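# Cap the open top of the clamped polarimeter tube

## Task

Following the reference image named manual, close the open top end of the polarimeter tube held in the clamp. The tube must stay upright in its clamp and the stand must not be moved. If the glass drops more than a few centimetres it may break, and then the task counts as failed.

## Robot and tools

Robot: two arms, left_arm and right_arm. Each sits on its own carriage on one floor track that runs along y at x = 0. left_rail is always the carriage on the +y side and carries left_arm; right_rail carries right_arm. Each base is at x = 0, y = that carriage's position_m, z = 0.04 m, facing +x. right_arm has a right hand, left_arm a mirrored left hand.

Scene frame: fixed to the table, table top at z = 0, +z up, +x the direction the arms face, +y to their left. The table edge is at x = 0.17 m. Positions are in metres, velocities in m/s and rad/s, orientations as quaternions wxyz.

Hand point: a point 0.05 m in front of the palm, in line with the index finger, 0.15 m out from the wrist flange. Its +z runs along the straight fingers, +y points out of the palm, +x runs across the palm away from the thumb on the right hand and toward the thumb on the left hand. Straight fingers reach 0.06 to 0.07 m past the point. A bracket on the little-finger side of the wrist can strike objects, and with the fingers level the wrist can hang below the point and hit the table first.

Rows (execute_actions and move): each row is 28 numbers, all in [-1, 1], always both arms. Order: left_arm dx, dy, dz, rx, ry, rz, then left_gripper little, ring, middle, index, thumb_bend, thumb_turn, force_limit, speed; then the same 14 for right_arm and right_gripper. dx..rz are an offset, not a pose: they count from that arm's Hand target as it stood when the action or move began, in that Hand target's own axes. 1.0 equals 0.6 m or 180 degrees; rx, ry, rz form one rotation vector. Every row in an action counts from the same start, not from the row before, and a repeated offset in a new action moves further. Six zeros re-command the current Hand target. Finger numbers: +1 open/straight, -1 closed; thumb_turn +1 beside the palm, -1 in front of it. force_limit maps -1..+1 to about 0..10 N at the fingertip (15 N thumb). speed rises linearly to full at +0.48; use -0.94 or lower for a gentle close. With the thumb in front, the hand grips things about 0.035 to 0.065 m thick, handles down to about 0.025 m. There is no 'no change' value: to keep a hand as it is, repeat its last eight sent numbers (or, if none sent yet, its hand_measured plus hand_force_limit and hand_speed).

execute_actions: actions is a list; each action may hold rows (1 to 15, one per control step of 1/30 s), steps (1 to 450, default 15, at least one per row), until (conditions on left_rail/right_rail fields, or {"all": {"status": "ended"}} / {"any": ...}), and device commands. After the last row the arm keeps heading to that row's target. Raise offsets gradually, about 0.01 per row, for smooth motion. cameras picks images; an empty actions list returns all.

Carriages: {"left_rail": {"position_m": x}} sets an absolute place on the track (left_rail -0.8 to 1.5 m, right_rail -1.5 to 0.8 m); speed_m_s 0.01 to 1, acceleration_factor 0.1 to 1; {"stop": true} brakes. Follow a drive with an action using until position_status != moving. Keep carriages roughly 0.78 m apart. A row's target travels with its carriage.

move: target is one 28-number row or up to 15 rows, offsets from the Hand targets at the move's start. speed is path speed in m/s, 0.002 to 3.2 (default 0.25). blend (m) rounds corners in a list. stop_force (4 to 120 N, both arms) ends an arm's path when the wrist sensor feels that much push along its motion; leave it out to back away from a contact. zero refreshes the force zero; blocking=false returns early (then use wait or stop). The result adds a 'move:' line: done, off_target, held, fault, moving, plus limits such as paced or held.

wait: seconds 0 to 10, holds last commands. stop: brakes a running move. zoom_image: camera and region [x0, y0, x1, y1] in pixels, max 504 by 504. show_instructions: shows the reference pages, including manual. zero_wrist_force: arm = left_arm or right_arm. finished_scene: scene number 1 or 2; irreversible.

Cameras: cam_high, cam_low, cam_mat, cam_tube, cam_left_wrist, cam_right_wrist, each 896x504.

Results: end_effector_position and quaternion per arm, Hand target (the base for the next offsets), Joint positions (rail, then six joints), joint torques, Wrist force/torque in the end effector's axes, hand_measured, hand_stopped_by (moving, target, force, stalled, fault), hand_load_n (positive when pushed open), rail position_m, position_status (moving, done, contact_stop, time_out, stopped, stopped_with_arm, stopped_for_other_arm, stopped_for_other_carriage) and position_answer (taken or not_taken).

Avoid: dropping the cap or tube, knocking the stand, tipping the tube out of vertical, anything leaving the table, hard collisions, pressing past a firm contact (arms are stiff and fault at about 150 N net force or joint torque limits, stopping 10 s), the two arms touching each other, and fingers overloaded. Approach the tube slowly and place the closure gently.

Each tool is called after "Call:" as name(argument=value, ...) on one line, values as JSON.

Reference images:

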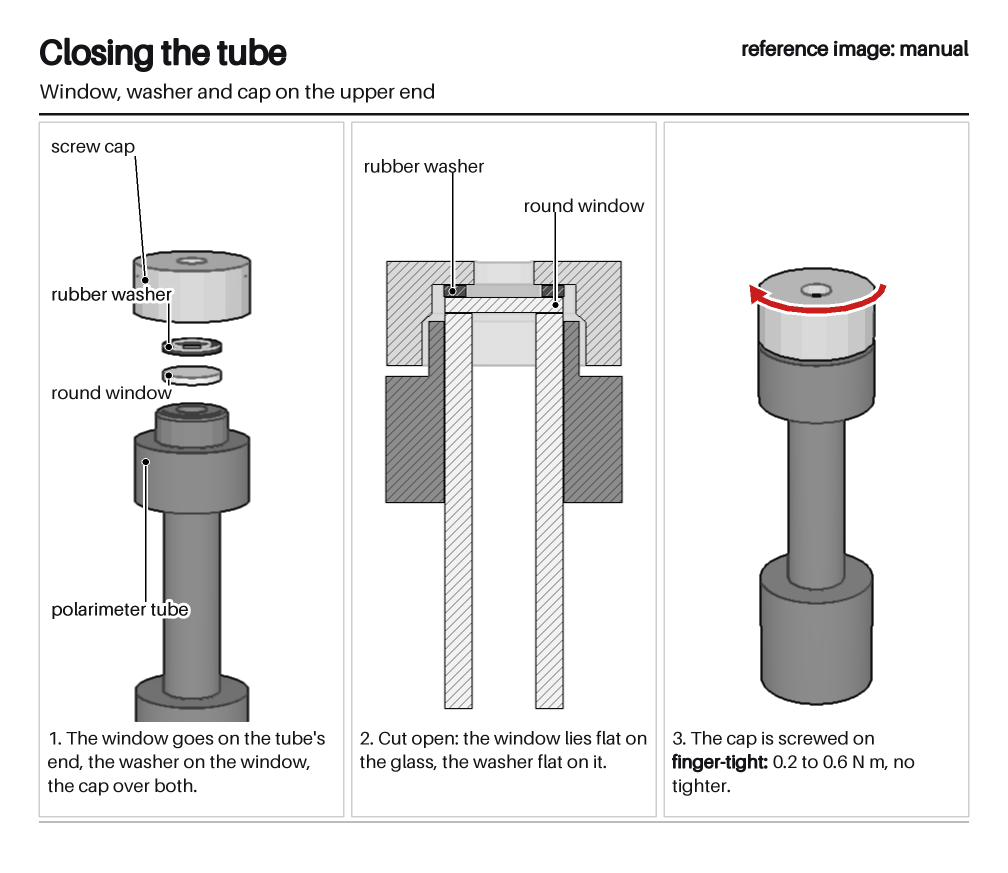

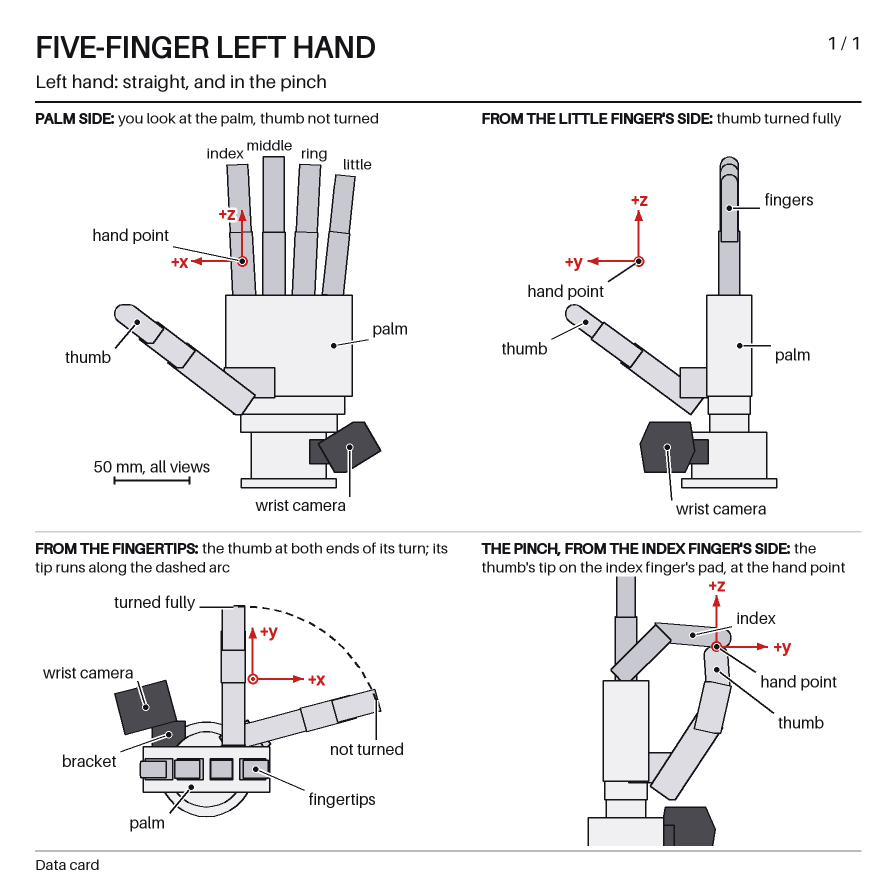

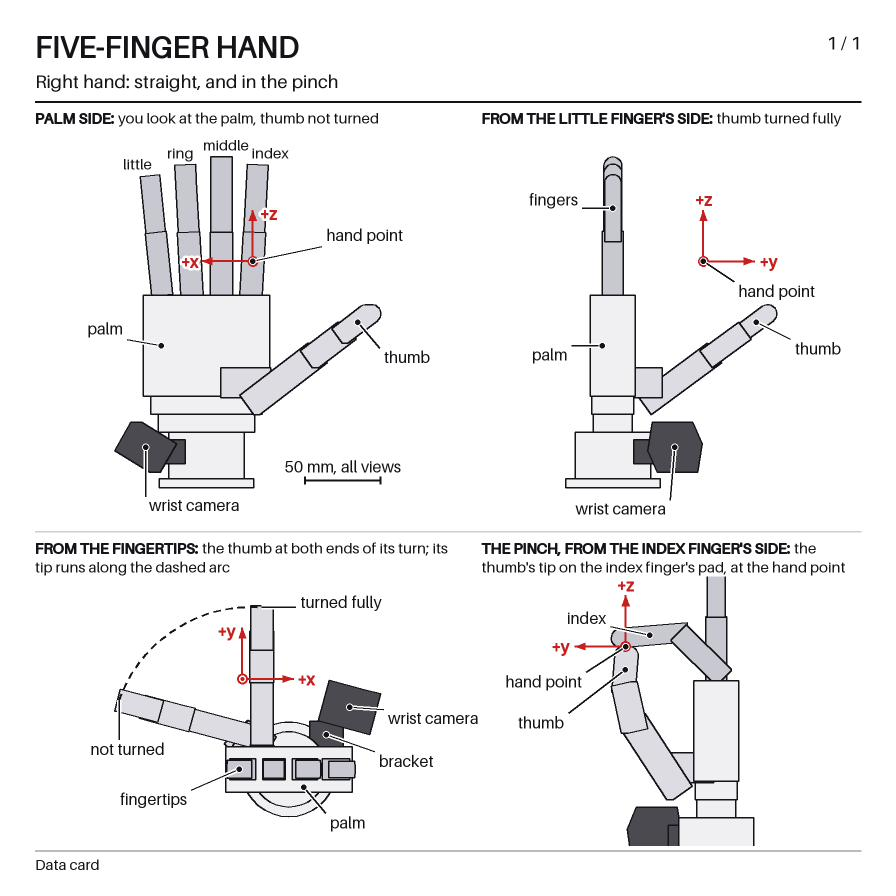

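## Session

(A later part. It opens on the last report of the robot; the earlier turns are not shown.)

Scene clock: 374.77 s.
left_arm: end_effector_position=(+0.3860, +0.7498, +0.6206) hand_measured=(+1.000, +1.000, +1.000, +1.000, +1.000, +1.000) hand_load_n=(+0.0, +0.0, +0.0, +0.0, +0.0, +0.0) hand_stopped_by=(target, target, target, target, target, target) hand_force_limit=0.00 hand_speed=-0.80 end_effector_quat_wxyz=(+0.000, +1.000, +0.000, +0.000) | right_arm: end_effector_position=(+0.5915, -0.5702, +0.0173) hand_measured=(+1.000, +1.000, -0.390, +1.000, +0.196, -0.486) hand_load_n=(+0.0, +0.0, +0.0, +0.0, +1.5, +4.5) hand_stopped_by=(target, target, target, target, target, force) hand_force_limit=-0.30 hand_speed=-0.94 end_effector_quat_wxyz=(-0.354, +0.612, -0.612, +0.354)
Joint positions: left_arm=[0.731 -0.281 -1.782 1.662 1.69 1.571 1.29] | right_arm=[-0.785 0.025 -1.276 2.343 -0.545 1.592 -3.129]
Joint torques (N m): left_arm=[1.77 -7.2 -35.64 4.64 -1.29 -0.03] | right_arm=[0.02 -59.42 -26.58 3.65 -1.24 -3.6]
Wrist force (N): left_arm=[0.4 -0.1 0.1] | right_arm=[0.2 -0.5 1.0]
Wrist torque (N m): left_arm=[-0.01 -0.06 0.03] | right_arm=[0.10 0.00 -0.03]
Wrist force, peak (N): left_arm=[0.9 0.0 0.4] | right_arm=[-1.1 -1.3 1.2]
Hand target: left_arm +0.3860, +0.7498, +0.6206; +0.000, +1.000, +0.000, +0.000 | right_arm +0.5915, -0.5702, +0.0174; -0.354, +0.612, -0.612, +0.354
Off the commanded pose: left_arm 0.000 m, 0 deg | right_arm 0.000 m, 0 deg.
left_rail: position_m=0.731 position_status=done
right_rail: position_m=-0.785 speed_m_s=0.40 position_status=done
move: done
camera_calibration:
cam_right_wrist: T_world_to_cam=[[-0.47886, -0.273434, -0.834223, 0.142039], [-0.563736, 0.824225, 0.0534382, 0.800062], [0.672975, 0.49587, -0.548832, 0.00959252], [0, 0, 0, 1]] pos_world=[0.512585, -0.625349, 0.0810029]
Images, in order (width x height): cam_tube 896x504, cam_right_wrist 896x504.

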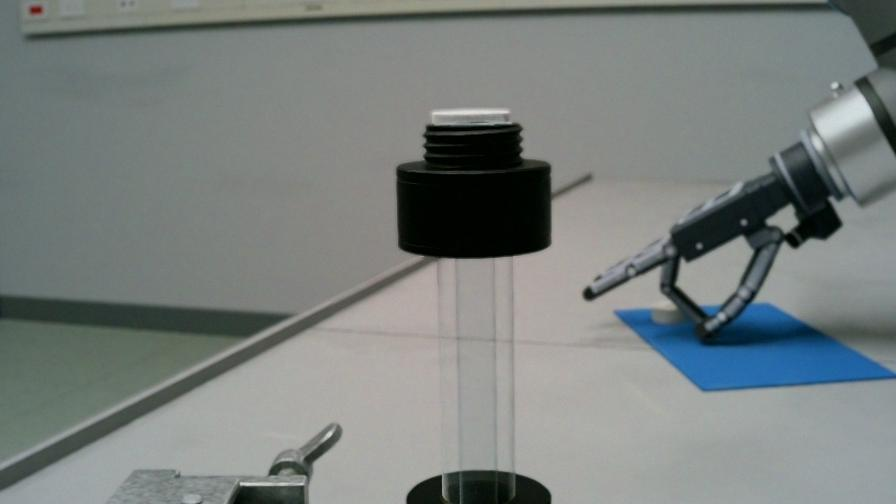

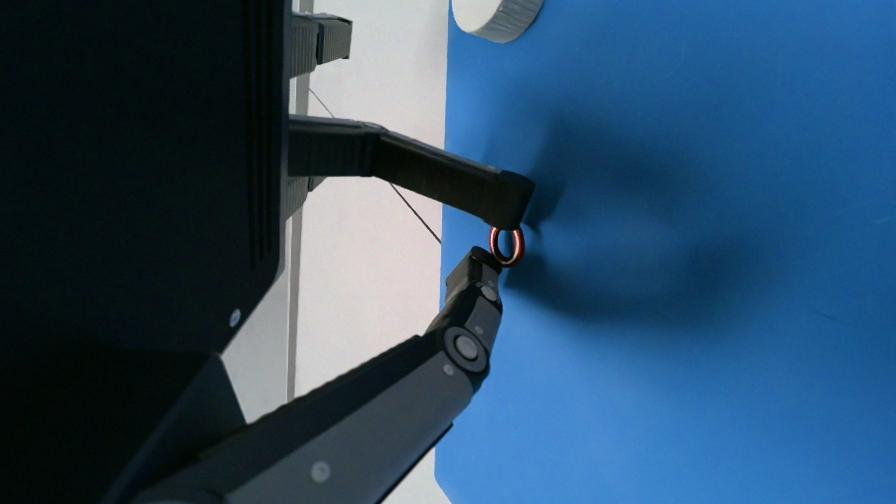

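Call:
move(target=[[0,0,0,0,0,0,1,1,1,1,1,1,0,-0.8, 0,-0.0433,-0.025,0,0,0,1,1,-0.39,1,0.195,-0.78,-0.3,-0.94],[0,0,0,0,0,0,1,1,1,1,1,1,0,-0.8, -0.04617,-0.35275,-0.231,0,0,0,1,1,-0.39,1,0.195,-0.78,-0.3,-0.94]], speed=[0.05,0.12], blend=0.01)

Call:
execute_actions(actions=[{"right_rail": {"position_m": -0.155, "speed_m_s": 0.25, "acceleration_factor": 0.12}, "steps": 240, "until": {"right_rail": {"position_status": ["!=", "moving"]}}}], cameras=["cam_right_wrist", "cam_tube"])

Call:
zoom_image(camera="cam_right_wrist", region=[440, 140, 640, 310])

Scene clock: 378.23 s.
left_arm: end_effector_position=(+0.3860, +0.7498, +0.6206) hand_measured=(+1.000, +1.000, +1.000, +1.000, +1.000, +1.000) hand_load_n=(+0.0, +0.0, +0.0, +0.0, +0.0, +0.0) hand_stopped_by=(target, target, target, target, target, target) hand_force_limit=0.00 hand_speed=-0.80 end_effector_quat_wxyz=(+0.000, +1.000, +0.000, +0.000) | right_arm: end_effector_position=(+0.5769, -0.5427, +0.2699) hand_measured=(+1.000, +1.000, -0.390, +1.000, +0.196, -0.486) hand_load_n=(+0.0, +0.0, +0.0, +0.0, +1.5, +4.5) hand_stopped_by=(target, target, target, target, target, force) hand_force_limit=-0.30 hand_speed=-0.94 end_effector_quat_wxyz=(-0.354, +0.612, -0.612, +0.354)
Joint positions: left_arm=[0.731 -0.281 -1.782 1.662 1.69 1.571 1.29] | right_arm=[-0.785 0.097 -1.65 2.147 0.027 1.655 -3.093]
Joint torques (N m): left_arm=[1.98 -6.47 -35.86 4.96 -1.38 -0.18] | right_arm=[8.02 -48.75 -42.06 3.03 3.1 3.88]
Wrist force (N): left_arm=[0.6 0.0 0.4] | right_arm=[0.3 -0.3 1.3]
Wrist torque (N m): left_arm=[-0.01 -0.08 0.04] | right_arm=[0.15 -0.02 -0.20]
Wrist force, peak (N): left_arm=[0.8 0.1 0.5] | right_arm=[0.0 0.3 1.6]
Hand target: left_arm +0.3860, +0.7498, +0.6206; +0.000, +1.000, +0.000, +0.000 | right_arm +0.5769, -0.5426, +0.2700; -0.354, +0.612, -0.612, +0.354
Off the commanded pose: left_arm 0.000 m, 0 deg | right_arm 0.000 m, 0 deg.
left_rail: position_m=0.731 position_status=done
right_rail: position_m=-0.785 speed_m_s=0.40 position_status=done
move: done

Scene clock: 382.17 s.
left_arm: end_effector_position=(+0.3860, +0.7498, +0.6206) hand_measured=(+1.000, +1.000, +1.000, +1.000, +1.000, +1.000) hand_load_n=(+0.0, +0.0, +0.0, +0.0, +0.0, +0.0) hand_stopped_by=(target, target, target, target, target, target) hand_force_limit=0.00 hand_speed=-0.80 end_effector_quat_wxyz=(+0.000, +1.000, +0.000, +0.000) | right_arm: end_effector_position=(+0.5769, +0.0874, +0.2700) hand_measured=(+1.000, +1.000, -0.390, +1.000, +0.196, -0.486) hand_load_n=(+0.0, +0.0, +0.0, +0.0, +1.5, +4.5) hand_stopped_by=(target, target, target, target, target, force) hand_force_limit=-0.30 hand_speed=-0.94 end_effector_quat_wxyz=(-0.354, +0.612, -0.612, +0.354)
Joint positions: left_arm=[0.731 -0.281 -1.782 1.662 1.69 1.571 1.29] | right_arm=[-0.155 0.097 -1.65 2.147 0.027 1.655 -3.093]
Joint torques (N m): left_arm=[1.01 -6.11 -36.22 4.82 -1.35 0.07] | right_arm=[-0.15 -41.17 -39.69 2.22 2.5 3.22]
Wrist force (N): left_arm=[0.6 0.0 0.7] | right_arm=[0.0 -0.5 0.9]
Wrist torque (N m): left_arm=[-0.04 -0.07 0.04] | right_arm=[0.15 0.04 -0.22]
Wrist force, peak (N): left_arm=[0.7 0.1 0.7] | right_arm=[0.7 -0.3 1.3]
Hand target: left_arm +0.3860, +0.7498, +0.6206; +0.000, +1.000, +0.000, +0.000 | right_arm +0.5769, +0.0873, +0.2700; -0.354, +0.612, -0.612, +0.354
Off the commanded pose: left_arm 0.000 m, 0 deg | right_arm 0.000 m, 0 deg.
left_rail: position_m=0.731 position_status=done
right_rail: position_m=-0.155 speed_m_s=0.25 position_status=done
camera_calibration:
cam_right_wrist: T_world_to_cam=[[-0.47886, -0.273434, -0.834223, 0.525666], [-0.563736, 0.824225, 0.0534382, 0.236317], [0.672975, 0.49587, -0.548832, -0.167976], [0, 0, 0, 1]] pos_world=[0.497985, 0.0322505, 0.333703]
Images, in order (width x height): cam_tube 896x504, cam_right_wrist 896x504.

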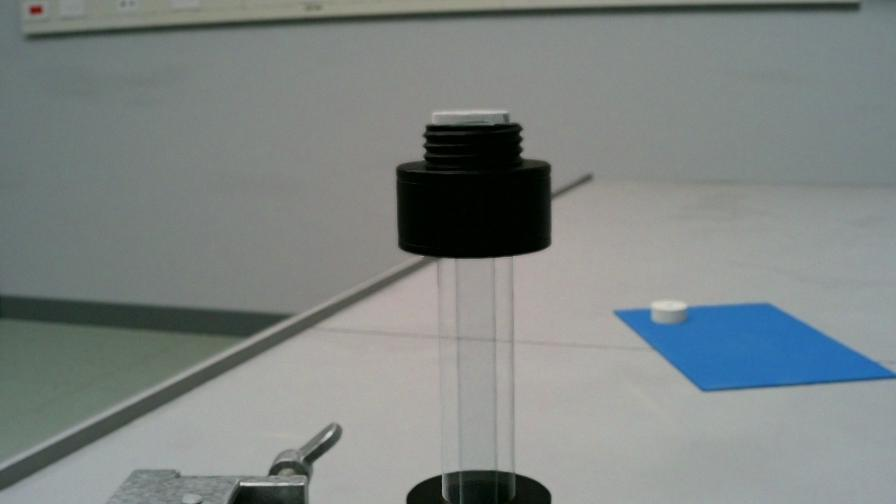

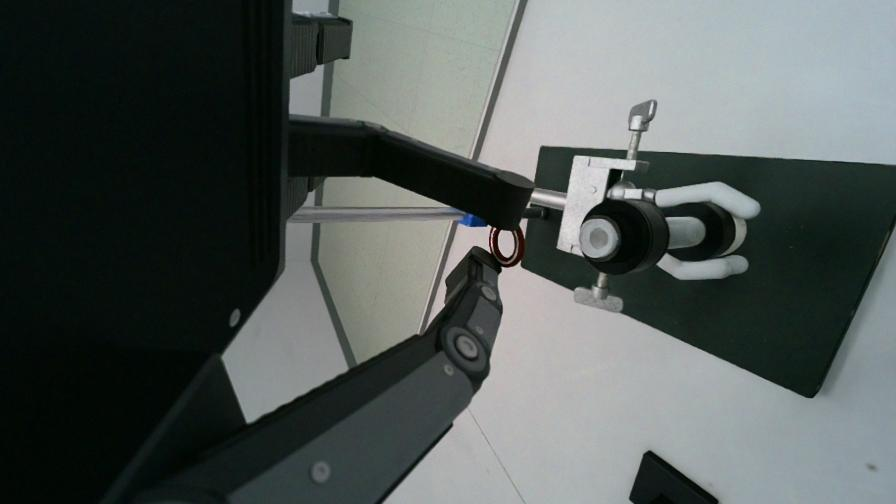

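Scaled by 2.520.

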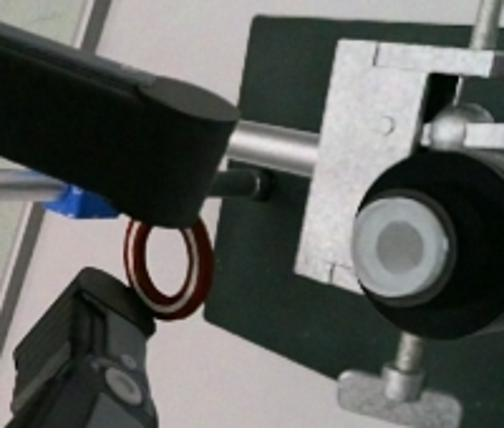

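Call:
move(target=[0,0,0,0,0,0,1,1,1,1,1,1,0,-0.8, -0.00117,0.0574,0.03392,0,0,0,1,1,-0.39,1,0.195,-0.78,-0.3,-0.94], speed=0.05, cameras=["cam_right_wrist","cam_tube"])

Call:
zoom_image(camera="cam_tube", region=[400, 30, 540, 160])

Call:
zoom_image(camera="cam_right_wrist", region=[480, 205, 550, 280])

Scene clock: 383.93 s.
left_arm: end_effector_position=(+0.3860, +0.7498, +0.6206) hand_measured=(+1.000, +1.000, +1.000, +1.000, +1.000, +1.000) hand_load_n=(+0.0, +0.0, +0.0, +0.0, +0.0, +0.0) hand_stopped_by=(target, target, target, target, target, target) hand_force_limit=0.00 hand_speed=-0.80 end_effector_quat_wxyz=(+0.000, +1.000, +0.000, +0.000) | right_arm: end_effector_position=(+0.5773, +0.0881, +0.2302) hand_measured=(+1.000, +1.000, -0.390, +1.000, +0.196, -0.486) hand_load_n=(+0.0, +0.0, -0.5, +0.0, +1.5, +4.5) hand_stopped_by=(target, target, target, target, target, force) hand_force_limit=-0.30 hand_speed=-0.94 end_effector_quat_wxyz=(-0.354, +0.612, -0.612, +0.354)
Joint positions: left_arm=[0.731 -0.281 -1.782 1.662 1.69 1.571 1.29] | right_arm=[-0.155 0.099 -1.608 2.189 -0.057 1.656 -3.092]
Joint torques (N m): left_arm=[1.79 -3.95 -35.91 4.78 -1.35 -0.28] | right_arm=[3.82 -9.72 -26.83 -2.16 2.73 3.84]
Wrist force (N): left_arm=[0.4 0.0 0.3] | right_arm=[0.0 -0.3 0.9]
Wrist torque (N m): left_arm=[-0.02 -0.05 0.03] | right_arm=[0.17 0.02 -0.23]
Wrist force, peak (N): left_arm=[0.8 0.0 0.5] | right_arm=[0.1 -0.2 1.5]
Hand target: left_arm +0.3860, +0.7498, +0.6206; +0.000, +1.000, +0.000, +0.000 | right_arm +0.5774, +0.0881, +0.2300; -0.354, +0.612, -0.612, +0.354
Off the commanded pose: left_arm 0.000 m, 0 deg | right_arm 0.000 m, 0 deg.
left_rail: position_m=0.731 position_status=done
right_rail: position_m=-0.155 speed_m_s=0.25 position_status=done
move: done
camera_calibration:
cam_right_wrist: T_world_to_cam=[[-0.47886, -0.273434, -0.834223, 0.492874], [-0.563736, 0.824225, 0.0534382, 0.23801], [0.672975, 0.49587, -0.548832, -0.190486], [0, 0, 0, 1]] pos_world=[0.498385, 0.0330505, 0.293903]
Images, in order (width x height): cam_tube 896x504, cam_right_wrist 896x504.

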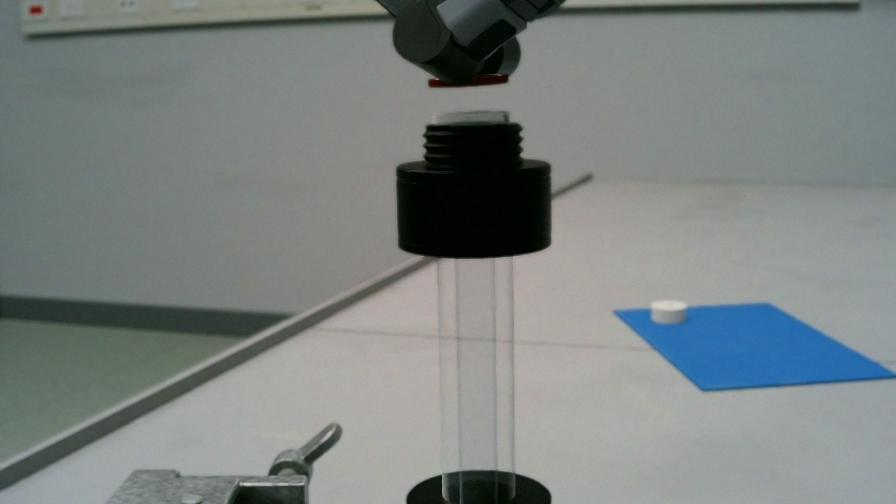

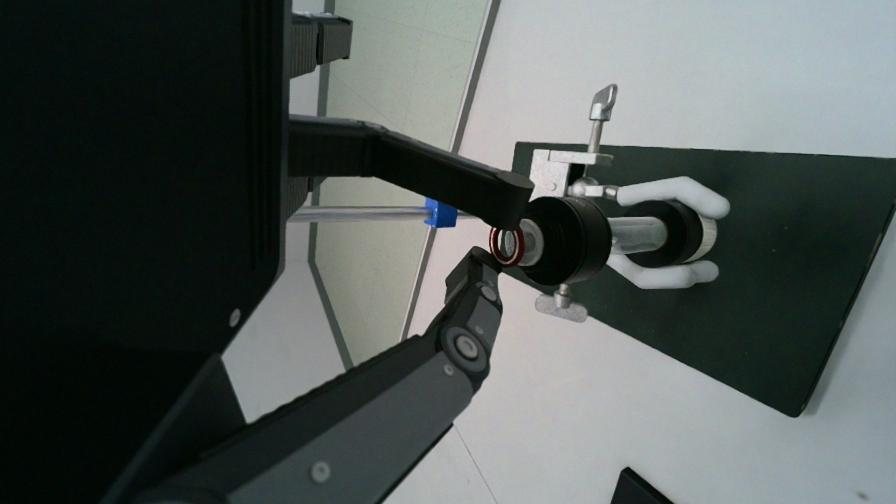

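Scaled by 3.600.

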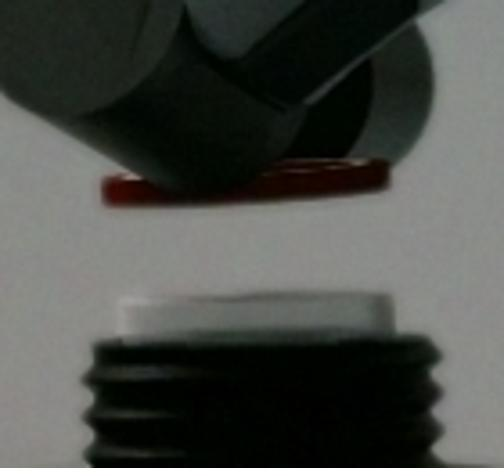

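Scaled by 6.720.

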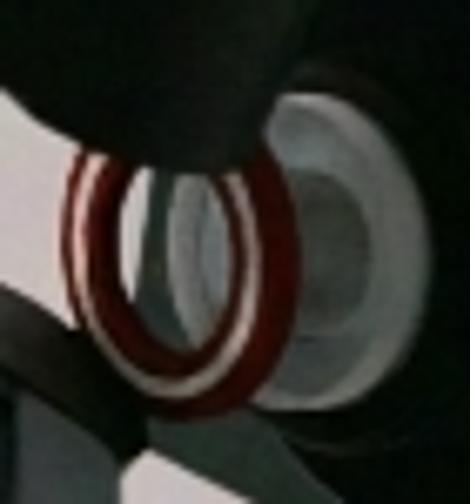

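Call:
move(target=[0,0,0,0,0,0,1,1,1,1,1,1,0,-0.8, 0.0007,0.00038,-0.00066,0,0,0,1,1,-0.39,1,0.195,-0.78,-0.3,-0.94], speed=0.02)

Call:
move(target=[0,0,0,0,0,0,1,1,1,1,1,1,0,-0.8, 0,0.01155,0.00667,0,0,0,1,1,-0.39,1,0.195,-0.78,-0.3,-0.94], speed=0.006, stop_force=4, cameras=["cam_right_wrist","cam_tube"])

Call:
zoom_image(camera="cam_tube", region=[400, 30, 540, 160])

Call:
zoom_image(camera="cam_right_wrist", region=[480, 205, 550, 280])

Scene clock: 385.33 s.
left_arm: end_effector_position=(+0.3860, +0.7498, +0.6206) hand_measured=(+1.000, +1.000, +1.000, +1.000, +1.000, +1.000) hand_load_n=(+0.0, +0.0, +0.0, +0.0, +0.0, +0.0) hand_stopped_by=(target, target, target, target, target, target) hand_force_limit=0.00 hand_speed=-0.80 end_effector_quat_wxyz=(+0.000, +1.000, +0.000, +0.000) | right_arm: end_effector_position=(+0.5769, +0.0877, +0.2300) hand_measured=(+1.000, +1.000, -0.390, +1.000, +0.196, -0.486) hand_load_n=(+0.0, +0.0, -0.5, +0.0, +1.5, +5.0) hand_stopped_by=(target, target, target, target, target, force) hand_force_limit=-0.30 hand_speed=-0.94 end_effector_quat_wxyz=(-0.354, +0.612, -0.612, +0.354)
Joint positions: left_arm=[0.731 -0.281 -1.782 1.662 1.69 1.571 1.29] | right_arm=[-0.155 0.098 -1.609 2.19 -0.057 1.655 -3.092]
Joint torques (N m): left_arm=[1.71 -6.13 -36.8 4.84 -1.43 -0.1] | right_arm=[-12.26 -50.87 -28.04 -2.02 -2.46 -3.51]
Wrist force (N): left_arm=[0.7 -0.2 0.5] | right_arm=[-0.1 -0.1 1.0]
Wrist torque (N m): left_arm=[-0.04 -0.09 0.05] | right_arm=[0.18 0.04 -0.19]
Wrist force, peak (N): left_arm=[1.0 0.0 0.5] | right_arm=[-0.3 -0.1 1.4]
Hand target: left_arm +0.3860, +0.7498, +0.6206; +0.000, +1.000, +0.000, +0.000 | right_arm +0.5769, +0.0877, +0.2300; -0.354, +0.612, -0.612, +0.354
Off the commanded pose: left_arm 0.000 m, 0 deg | right_arm 0.000 m, 0 deg.
left_rail: position_m=0.731 position_status=done
right_rail: position_m=-0.155 speed_m_s=0.25 position_status=done
move: done

Scene clock: 387.57 s.
left_arm: end_effector_position=(+0.3860, +0.7498, +0.6206) hand_measured=(+1.000, +1.000, +1.000, +1.000, +1.000, +1.000) hand_load_n=(+0.0, +0.0, +0.0, +0.0, +0.0, +0.0) hand_stopped_by=(target, target, target, target, target, target) hand_force_limit=0.00 hand_speed=-0.80 end_effector_quat_wxyz=(+0.000, +1.000, +0.000, +0.000) | right_arm: end_effector_position=(+0.5769, +0.0877, +0.2245) hand_measured=(+1.000, +1.000, -0.390, +1.000, +0.196, -0.486) hand_load_n=(+0.0, +0.0, -0.5, +0.0, -0.5, +5.0) hand_stopped_by=(target, target, target, target, target, force) hand_force_limit=-0.30 hand_speed=-0.94 end_effector_quat_wxyz=(-0.354, +0.612, -0.612, +0.354)
Joint positions: left_arm=[0.731 -0.281 -1.782 1.662 1.69 1.571 1.29] | right_arm=[-0.155 0.098 -1.603 2.196 -0.069 1.655 -3.092]
Joint torques (N m): left_arm=[0.73 -6.27 -35.86 4.79 -1.51 0.01] | right_arm=[-15.47 -49.88 -39.77 2.81 -1.76 -3.41]
Wrist force (N): left_arm=[0.4 0.1 0.4] | right_arm=[0.1 -3.2 -2.0]
Wrist torque (N m): left_arm=[0.00 -0.05 0.02] | right_arm=[0.13 0.01 -0.18]
Wrist force, peak (N): left_arm=[0.7 0.0 0.6] | right_arm=[0.3 -5.5 -4.0]
Hand target: left_arm +0.3860, +0.7498, +0.6206; +0.000, +1.000, +0.000, +0.000 | right_arm +0.5769, +0.0877, +0.2245; -0.354, +0.612, -0.612, +0.354 (not the last commanded pose)
Off the commanded pose: left_arm 0.000 m, 0 deg | right_arm 0.003 m, 0 deg.
left_rail: position_m=0.731 position_status=done
right_rail: position_m=-0.155 speed_m_s=0.25 position_status=done
move: contact (right_arm)
camera_calibration:
cam_right_wrist: T_world_to_cam=[[-0.478803, -0.273392, -0.834269, 0.487857], [-0.563739, 0.824222, 0.0534414, 0.238497], [0.673012, 0.495898, -0.548762, -0.193082], [0, 0, 0, 1]] pos_world=[0.497984, 0.0325505, 0.288303]
Images, in order (width x height): cam_tube 896x504, cam_right_wrist 896x504.

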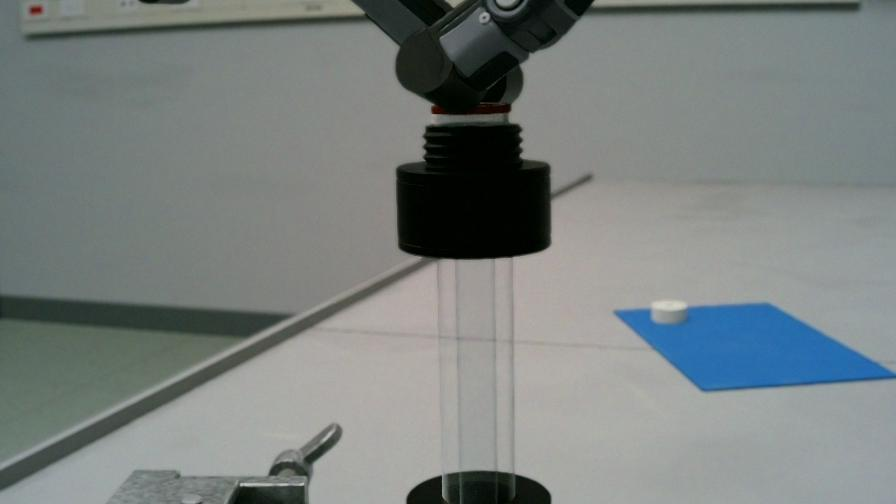

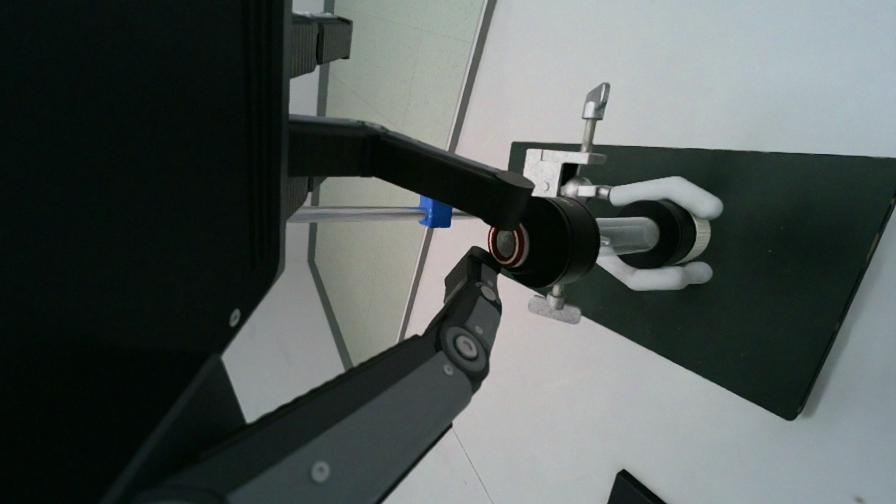

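Scaled by 3.600.

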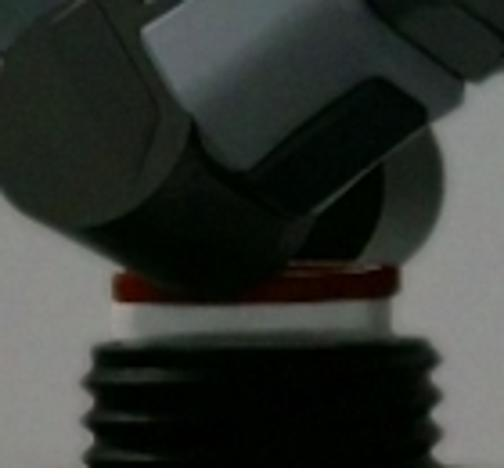

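Scaled by 6.720.

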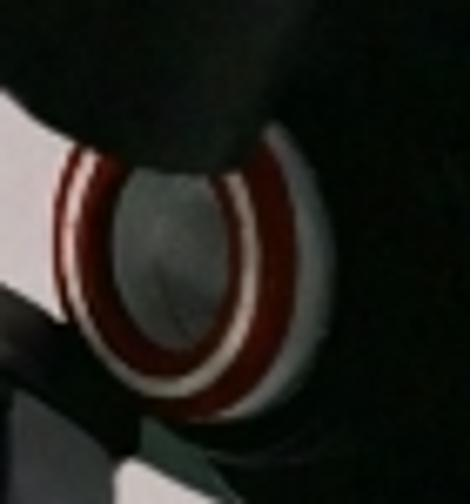

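Call:
move(target=[[0,0,0,0,0,0,1,1,1,1,1,1,0,-0.8, 0,0,0,0,0,0,1,1,-0.39,1,0.195,-0.43,-0.3,-0.95],[0,0,0,0,0,0,1,1,1,1,1,1,0,-0.8, 0,0,0,0,0,0,1,1,-0.39,1,0.195,-0.28,-0.3,-0.93],[0,0,0,0,0,0,1,1,1,1,1,1,0,-0.8, 0.004,0,0,0,0,0,1,1,-0.39,1,0.195,-0.28,-0.3,-0.93],[0,0,0,0,0,0,1,1,1,1,1,1,0,-0.8, 0.004,-0.0577,-0.0333,0,0,0,1,1,-0.39,1,0.195,-0.28,-0.3,-0.93]], speed=[0.02,0.02,0.01,0.05], cameras=["cam_right_wrist","cam_tube"])

Call:
zoom_image(camera="cam_tube", region=[400, 30, 540, 160])

Call:
zoom_image(camera="cam_right_wrist", region=[540, 190, 640, 290])

Scene clock: 391.90 s.
left_arm: end_effector_position=(+0.3860, +0.7498, +0.6206) hand_measured=(+1.000, +1.000, +1.000, +1.000, +1.000, +1.000) hand_load_n=(+0.0, +0.0, +0.0, +0.0, +0.0, +0.0) hand_stopped_by=(target, target, target, target, target, target) hand_force_limit=0.00 hand_speed=-0.80 end_effector_quat_wxyz=(+0.000, +1.000, +0.000, +0.000) | right_arm: end_effector_position=(+0.5769, +0.0852, +0.2644) hand_measured=(+1.000, +1.000, -0.390, +1.000, +0.196, -0.280) hand_load_n=(+0.0, +0.0, +0.0, +0.0, +0.0, +0.0) hand_stopped_by=(target, target, target, target, target, target) hand_force_limit=-0.30 hand_speed=-0.93 end_effector_quat_wxyz=(-0.354, +0.612, -0.612, +0.354)
Joint positions: left_arm=[0.731 -0.281 -1.782 1.662 1.69 1.571 1.29] | right_arm=[-0.155 0.092 -1.647 2.155 0.016 1.65 -3.095]
Joint torques (N m): left_arm=[0.76 -4.67 -36.77 4.91 -1.69 -0.11] | right_arm=[-12.14 -47.79 -42.65 2.49 -2.63 -3.46]
Wrist force (N): left_arm=[0.6 -0.1 0.1] | right_arm=[0.4 -0.3 0.8]
Wrist torque (N m): left_arm=[-0.02 -0.08 0.04] | right_arm=[0.18 -0.01 0.04]
Wrist force, peak (N): left_arm=[0.7 -0.3 0.6] | right_arm=[0.0 -4.3 -3.0]
Hand target: left_arm +0.3860, +0.7498, +0.6206; +0.000, +1.000, +0.000, +0.000 | right_arm +0.5769, +0.0852, +0.2645; -0.354, +0.612, -0.612, +0.354
Off the commanded pose: left_arm 0.000 m, 0 deg | right_arm 0.000 m, 0 deg.
left_rail: position_m=0.731 position_status=done
right_rail: position_m=-0.155 speed_m_s=0.25 position_status=done
move: done
camera_calibration:
cam_right_wrist: T_world_to_cam=[[-0.478724, -0.273437, -0.834299, 0.520329], [-0.56374, 0.824228, 0.0533403, 0.238325], [0.673068, 0.495863, -0.548725, -0.170022], [0, 0, 0, 1]] pos_world=[0.497884, 0.0301505, 0.328103]
Images, in order (width x height): cam_tube 896x504, cam_right_wrist 896x504.

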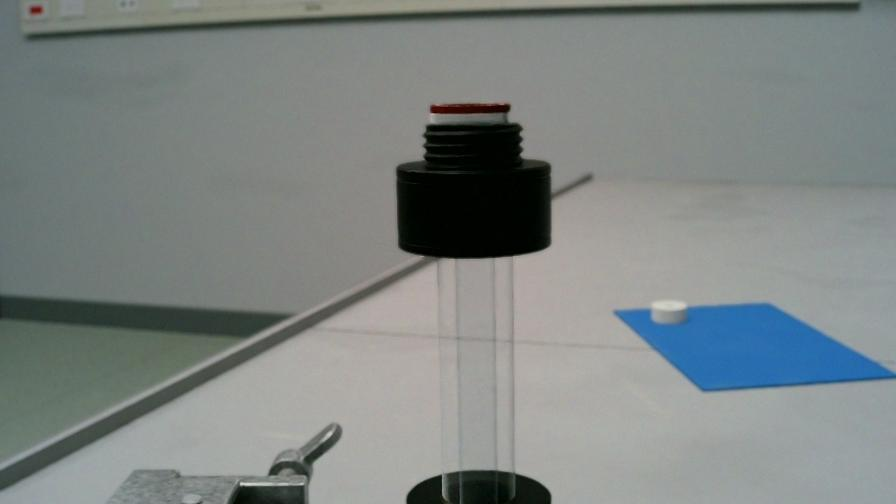

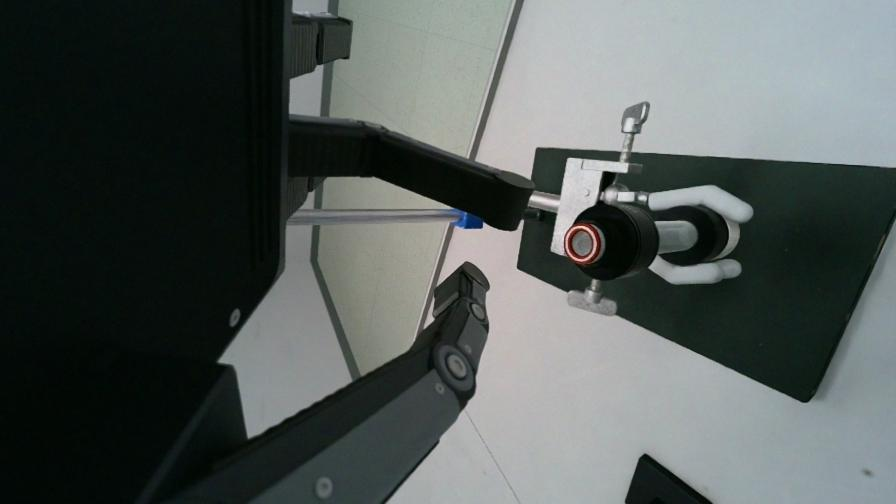

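Scaled by 3.600.

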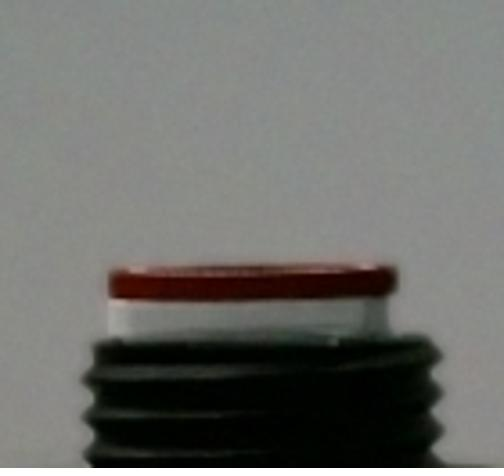

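Scaled by 5.040.

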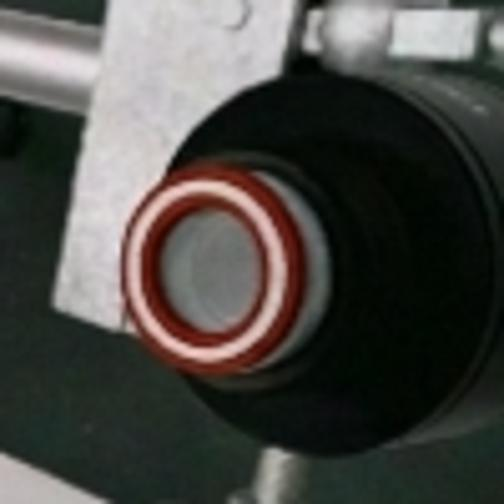

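Call:
move(target=[[0,0,0,0,0,0,1,1,1,1,1,1,0,-0.8, 0,-0.0866,-0.05,0,0,0,1,1,-0.39,1,0.195,-0.28,-0.3,-0.93],[0,0,0,0,0,0,1,1,1,1,1,1,0,-0.8, 0,-0.0866,-0.05,0,-0.433,-0.25,1,1,-0.39,1,0.195,-0.28,-0.3,-0.93]], speed=0.25, cameras=["cam_high","cam_low"])

Scene clock: 403.30 s.
left_arm: end_effector_position=(+0.3860, +0.7498, +0.6206) hand_measured=(+1.000, +1.000, +1.000, +1.000, +1.000, +1.000) hand_load_n=(+0.0, +0.0, +0.0, +0.0, +0.0, +0.0) hand_stopped_by=(target, target, target, target, target, target) hand_force_limit=0.00 hand_speed=-0.80 end_effector_quat_wxyz=(+0.000, +1.000, +0.000, +0.000) | right_arm: end_effector_position=(+0.5768, +0.0852, +0.3245) hand_measured=(+1.000, +1.000, -0.390, +1.000, +0.196, -0.280) hand_load_n=(+0.0, +0.0, +0.0, +0.0, +0.0, +0.0) hand_stopped_by=(target, target, target, target, target, target) hand_force_limit=-0.30 hand_speed=-0.93 end_effector_quat_wxyz=(-0.500, +0.866, +0.000, +0.001)
Joint positions: left_arm=[0.731 -0.281 -1.782 1.662 1.69 1.571 1.29] | right_arm=[-0.155 -0.226 -1.197 1.799 1.337 0.565 -5.144]
Joint torques (N m): left_arm=[1.92 -7.5 -36.66 4.59 -1.42 -0.14] | right_arm=[6.23 -44.96 -36.71 6.07 1.46 -3.67]
Wrist force (N): left_arm=[0.3 0.0 0.5] | right_arm=[0.5 0.0 1.1]
Wrist torque (N m): left_arm=[-0.02 -0.03 0.02] | right_arm=[0.15 -0.03 0.05]
Wrist force, peak (N): left_arm=[1.0 0.0 0.7] | right_arm=[0.7 0.0 1.5]
Hand target: left_arm +0.3860, +0.7498, +0.6206; +0.000, +1.000, +0.000, +0.000 | right_arm +0.5768, +0.0852, +0.3245; -0.500, +0.866, +0.000, +0.001
Off the commanded pose: left_arm 0.000 m, 0 deg | right_arm 0.000 m, 0 deg.
left_rail: position_m=0.731 position_status=done
right_rail: position_m=-0.155 speed_m_s=0.25 position_status=done
move: done
Images, in order (width x height): cam_high 896x504, cam_low 896x504.

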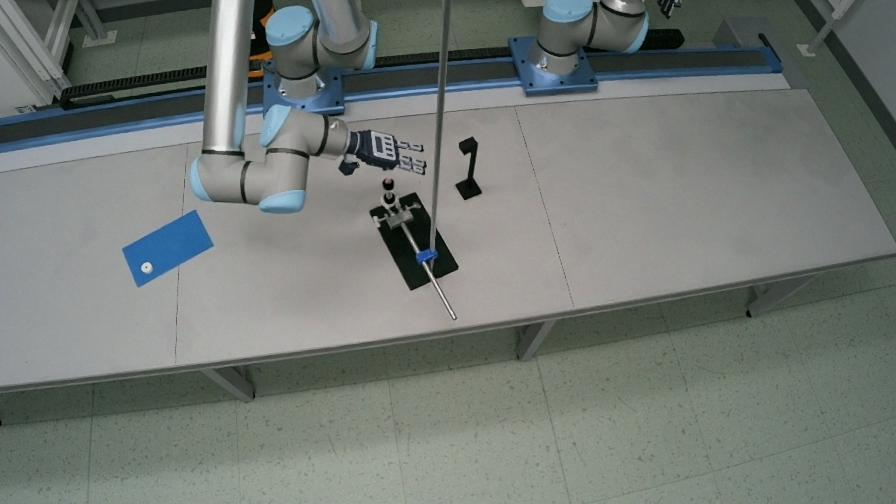

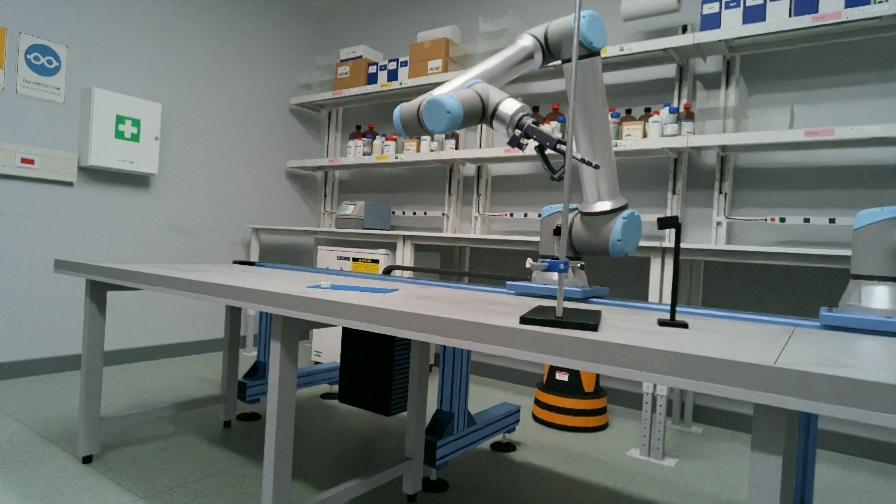

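Call:
move(target=[[0,0,0,0,0,0,1,1,1,1,1,1,0,-0.8, 0,0,0,0,0.433,0.25,1,1,-0.39,1,0.195,-0.28,-0.3,-0.93],[0,0,0,0,0,0,1,1,1,1,1,1,0,-0.8, 0,0,0,0,0.84,0.485,1,1,-0.39,1,0.195,-0.28,-0.3,-0.93]], speed=0.4, blend=0.02, cameras=["cam_high","cam_low"])

Scene clock: 408.53 s.
left_arm: end_effector_position=(+0.3860, +0.7498, +0.6206) hand_measured=(+1.000, +1.000, +1.000, +1.000, +1.000, +1.000) hand_load_n=(+0.0, +0.0, +0.0, +0.0, +0.0, +0.0) hand_stopped_by=(target, target, target, target, target, target) hand_force_limit=0.00 hand_speed=-0.80 end_effector_quat_wxyz=(+0.000, +1.000, +0.000, +0.000) | right_arm: end_effector_position=(+0.5790, +0.0853, +0.3245) hand_measured=(+1.000, +1.000, -0.390, +1.000, +0.196, -0.280) hand_load_n=(+0.0, +0.0, +0.0, +0.0, +0.0, +0.0) hand_stopped_by=(target, target, target, target, target, target) hand_force_limit=-0.30 hand_speed=-0.93 end_effector_quat_wxyz=(+0.085, -0.131, +0.858, -0.490)
Joint positions: left_arm=[0.731 -0.281 -1.782 1.662 1.69 1.571 1.29] | right_arm=[-0.155 0.439 -1.159 1.7 1.225 2.601 -1.323]
Joint torques (N m): left_arm=[0.58 -5.88 -37.08 4.75 -1.62 -0.12] | right_arm=[-14.97 -79.65 -25.16 1.35 -0.75 -4.25]
Wrist force (N): left_arm=[0.7 0.1 0.5] | right_arm=[0.1 -0.6 0.7]
Wrist torque (N m): left_arm=[-0.01 -0.08 0.04] | right_arm=[0.08 0.01 0.04]
Wrist force, peak (N): left_arm=[0.9 -0.2 0.5] | right_arm=[-2.8 2.5 1.8]
Hand target: left_arm +0.3860, +0.7498, +0.6206; +0.000, +1.000, +0.000, +0.000 | right_arm +0.5790, +0.0853, +0.3245; +0.085, -0.131, +0.858, -0.490 (not the last commanded pose)
Off the commanded pose: left_arm 0.000 m, 0 deg | right_arm 0.002 m, 13 deg.
left_rail: position_m=0.731 position_status=done
right_rail: position_m=-0.155 speed_m_s=0.25 position_status=done
move: held (right_arm; a check stopped the path); limits=held
pose unreachable (right arm): on one or more control steps of this call, first in action 0 (counted from 0), this arm could not follow its commanded pose, so it was not sent that pose on those steps. It may still have moved: this result reports where it is.
cause: moving toward the commanded pose would bring two parts of the arm too close to each other (joints 5 (wrist 1) to 7 (wrist 3) lie between them).
Images, in order (width x height): cam_high 896x504, cam_low 896x504.

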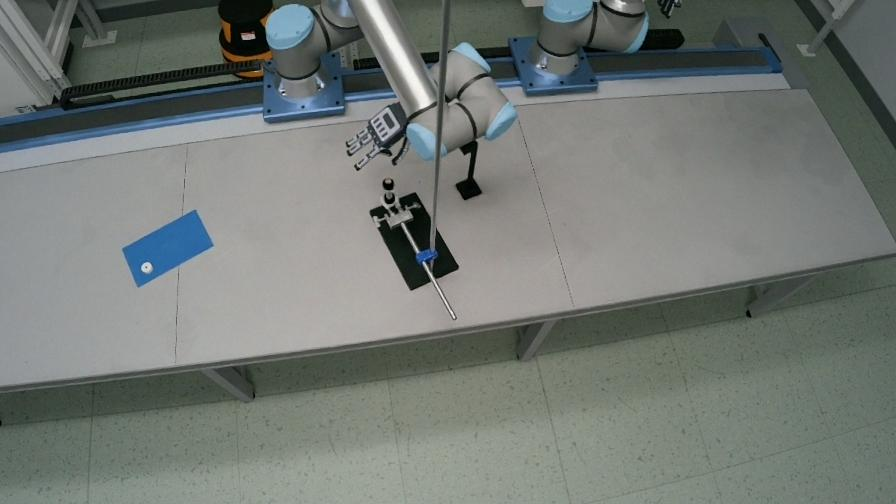

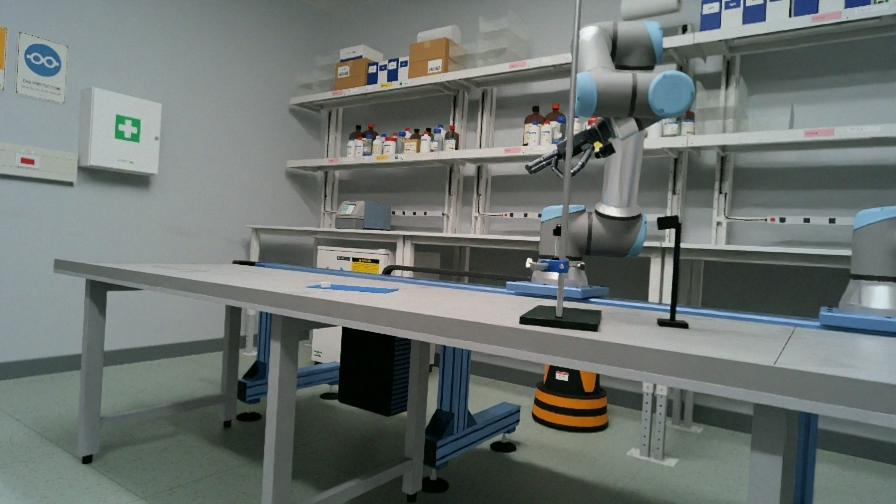

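Call:
move(target=[0,0,0,0,0,0,1,1,1,1,1,1,0,-0.8, 0,0,0,-0.0012,-0.3436,-0.205,1,1,0.45,0.45,0.5,-0.94,-0.3,-0.5], speed=0.4)

Call:
execute_actions(actions=[{"right_rail": {"position_m": -0.785, "speed_m_s": 0.4, "acceleration_factor": 0.3}, "steps": 240, "until": {"right_rail": {"position_status": ["!=", "moving"]}}}])

Scene clock: 412.50 s.
left_arm: end_effector_position=(+0.3860, +0.7498, +0.6206) hand_measured=(+1.000, +1.000, +1.000, +1.000, +1.000, +1.000) hand_load_n=(+0.0, +0.0, +0.0, +0.0, +0.0, +0.0) hand_stopped_by=(target, target, target, target, target, target) hand_force_limit=0.00 hand_speed=-0.80 end_effector_quat_wxyz=(+0.000, +1.000, +0.000, +0.000) | right_arm: end_effector_position=(+0.5790, +0.0853, +0.3245) hand_measured=(+1.000, +1.000, +0.450, +0.450, +0.500, -0.940) hand_load_n=(+0.0, +0.0, +0.0, +0.0, +0.5, +0.0) hand_stopped_by=(target, target, target, target, target, target) hand_force_limit=-0.30 hand_speed=-0.50 end_effector_quat_wxyz=(-0.354, +0.612, -0.612, +0.355)
Joint positions: left_arm=[0.731 -0.281 -1.782 1.662 1.69 1.571 1.29] | right_arm=[-0.155 0.092 -1.693 2.079 0.136 1.652 -3.095]
Joint torques (N m): left_arm=[1.55 -4.95 -36.8 4.87 -1.5 0.07] | right_arm=[-11.61 -47.37 -30.7 3.38 -2.35 -3.41]
Wrist force (N): left_arm=[0.6 -0.1 0.6] | right_arm=[-0.2 -0.3 1.3]
Wrist torque (N m): left_arm=[-0.03 -0.08 0.04] | right_arm=[0.15 0.07 -0.02]
Wrist force, peak (N): left_arm=[0.7 0.1 0.7] | right_arm=[0.5 -0.4 1.6]
Hand target: left_arm +0.3860, +0.7498, +0.6206; +0.000, +1.000, +0.000, +0.000 | right_arm +0.5790, +0.0853, +0.3245; -0.354, +0.612, -0.612, +0.355
Off the commanded pose: left_arm 0.000 m, 0 deg | right_arm 0.000 m, 0 deg.
left_rail: position_m=0.731 position_status=done
right_rail: position_m=-0.155 speed_m_s=0.25 position_status=done
move: done

Scene clock: 415.10 s.
left_arm: end_effector_position=(+0.3860, +0.7498, +0.6206) hand_measured=(+1.000, +1.000, +1.000, +1.000, +1.000, +1.000) hand_load_n=(+0.0, +0.0, +0.0, +0.0, +0.0, +0.0) hand_stopped_by=(target, target, target, target, target, target) hand_force_limit=0.00 hand_speed=-0.80 end_effector_quat_wxyz=(+0.000, +1.000, +0.000, +0.000) | right_arm: end_effector_position=(+0.5790, -0.5447, +0.3245) hand_measured=(+1.000, +1.000, +0.450, +0.450, +0.500, -0.940) hand_load_n=(+0.0, +0.0, +0.0, +0.0, +0.0, +0.0) hand_stopped_by=(target, target, target, target, target, target) hand_force_limit=-0.30 hand_speed=-0.50 end_effector_quat_wxyz=(-0.354, +0.612, -0.612, +0.355)
Joint positions: left_arm=[0.731 -0.281 -1.782 1.662 1.69 1.571 1.29] | right_arm=[-0.785 0.092 -1.693 2.079 0.136 1.652 -3.096]
Joint torques (N m): left_arm=[1.32 -5.52 -36.73 4.48 -1.3 -0.14] | right_arm=[-4.85 -41.97 -34.32 2.45 -1.89 -3.56]
Wrist force (N): left_arm=[0.6 0.0 0.6] | right_arm=[0.3 -0.1 1.2]
Wrist torque (N m): left_arm=[-0.02 -0.08 0.05] | right_arm=[0.18 0.00 0.01]
Wrist force, peak (N): left_arm=[1.0 0.2 0.5] | right_arm=[-1.2 -0.4 1.2]
Hand target: left_arm +0.3860, +0.7498, +0.6206; +0.000, +1.000, +0.000, +0.000 | right_arm +0.5790, -0.5447, +0.3245; -0.354, +0.612, -0.612, +0.355
Off the commanded pose: left_arm 0.000 m, 0 deg | right_arm 0.000 m, 0 deg.
left_rail: position_m=0.731 position_status=done
right_rail: position_m=-0.785 speed_m_s=0.40 position_status=done


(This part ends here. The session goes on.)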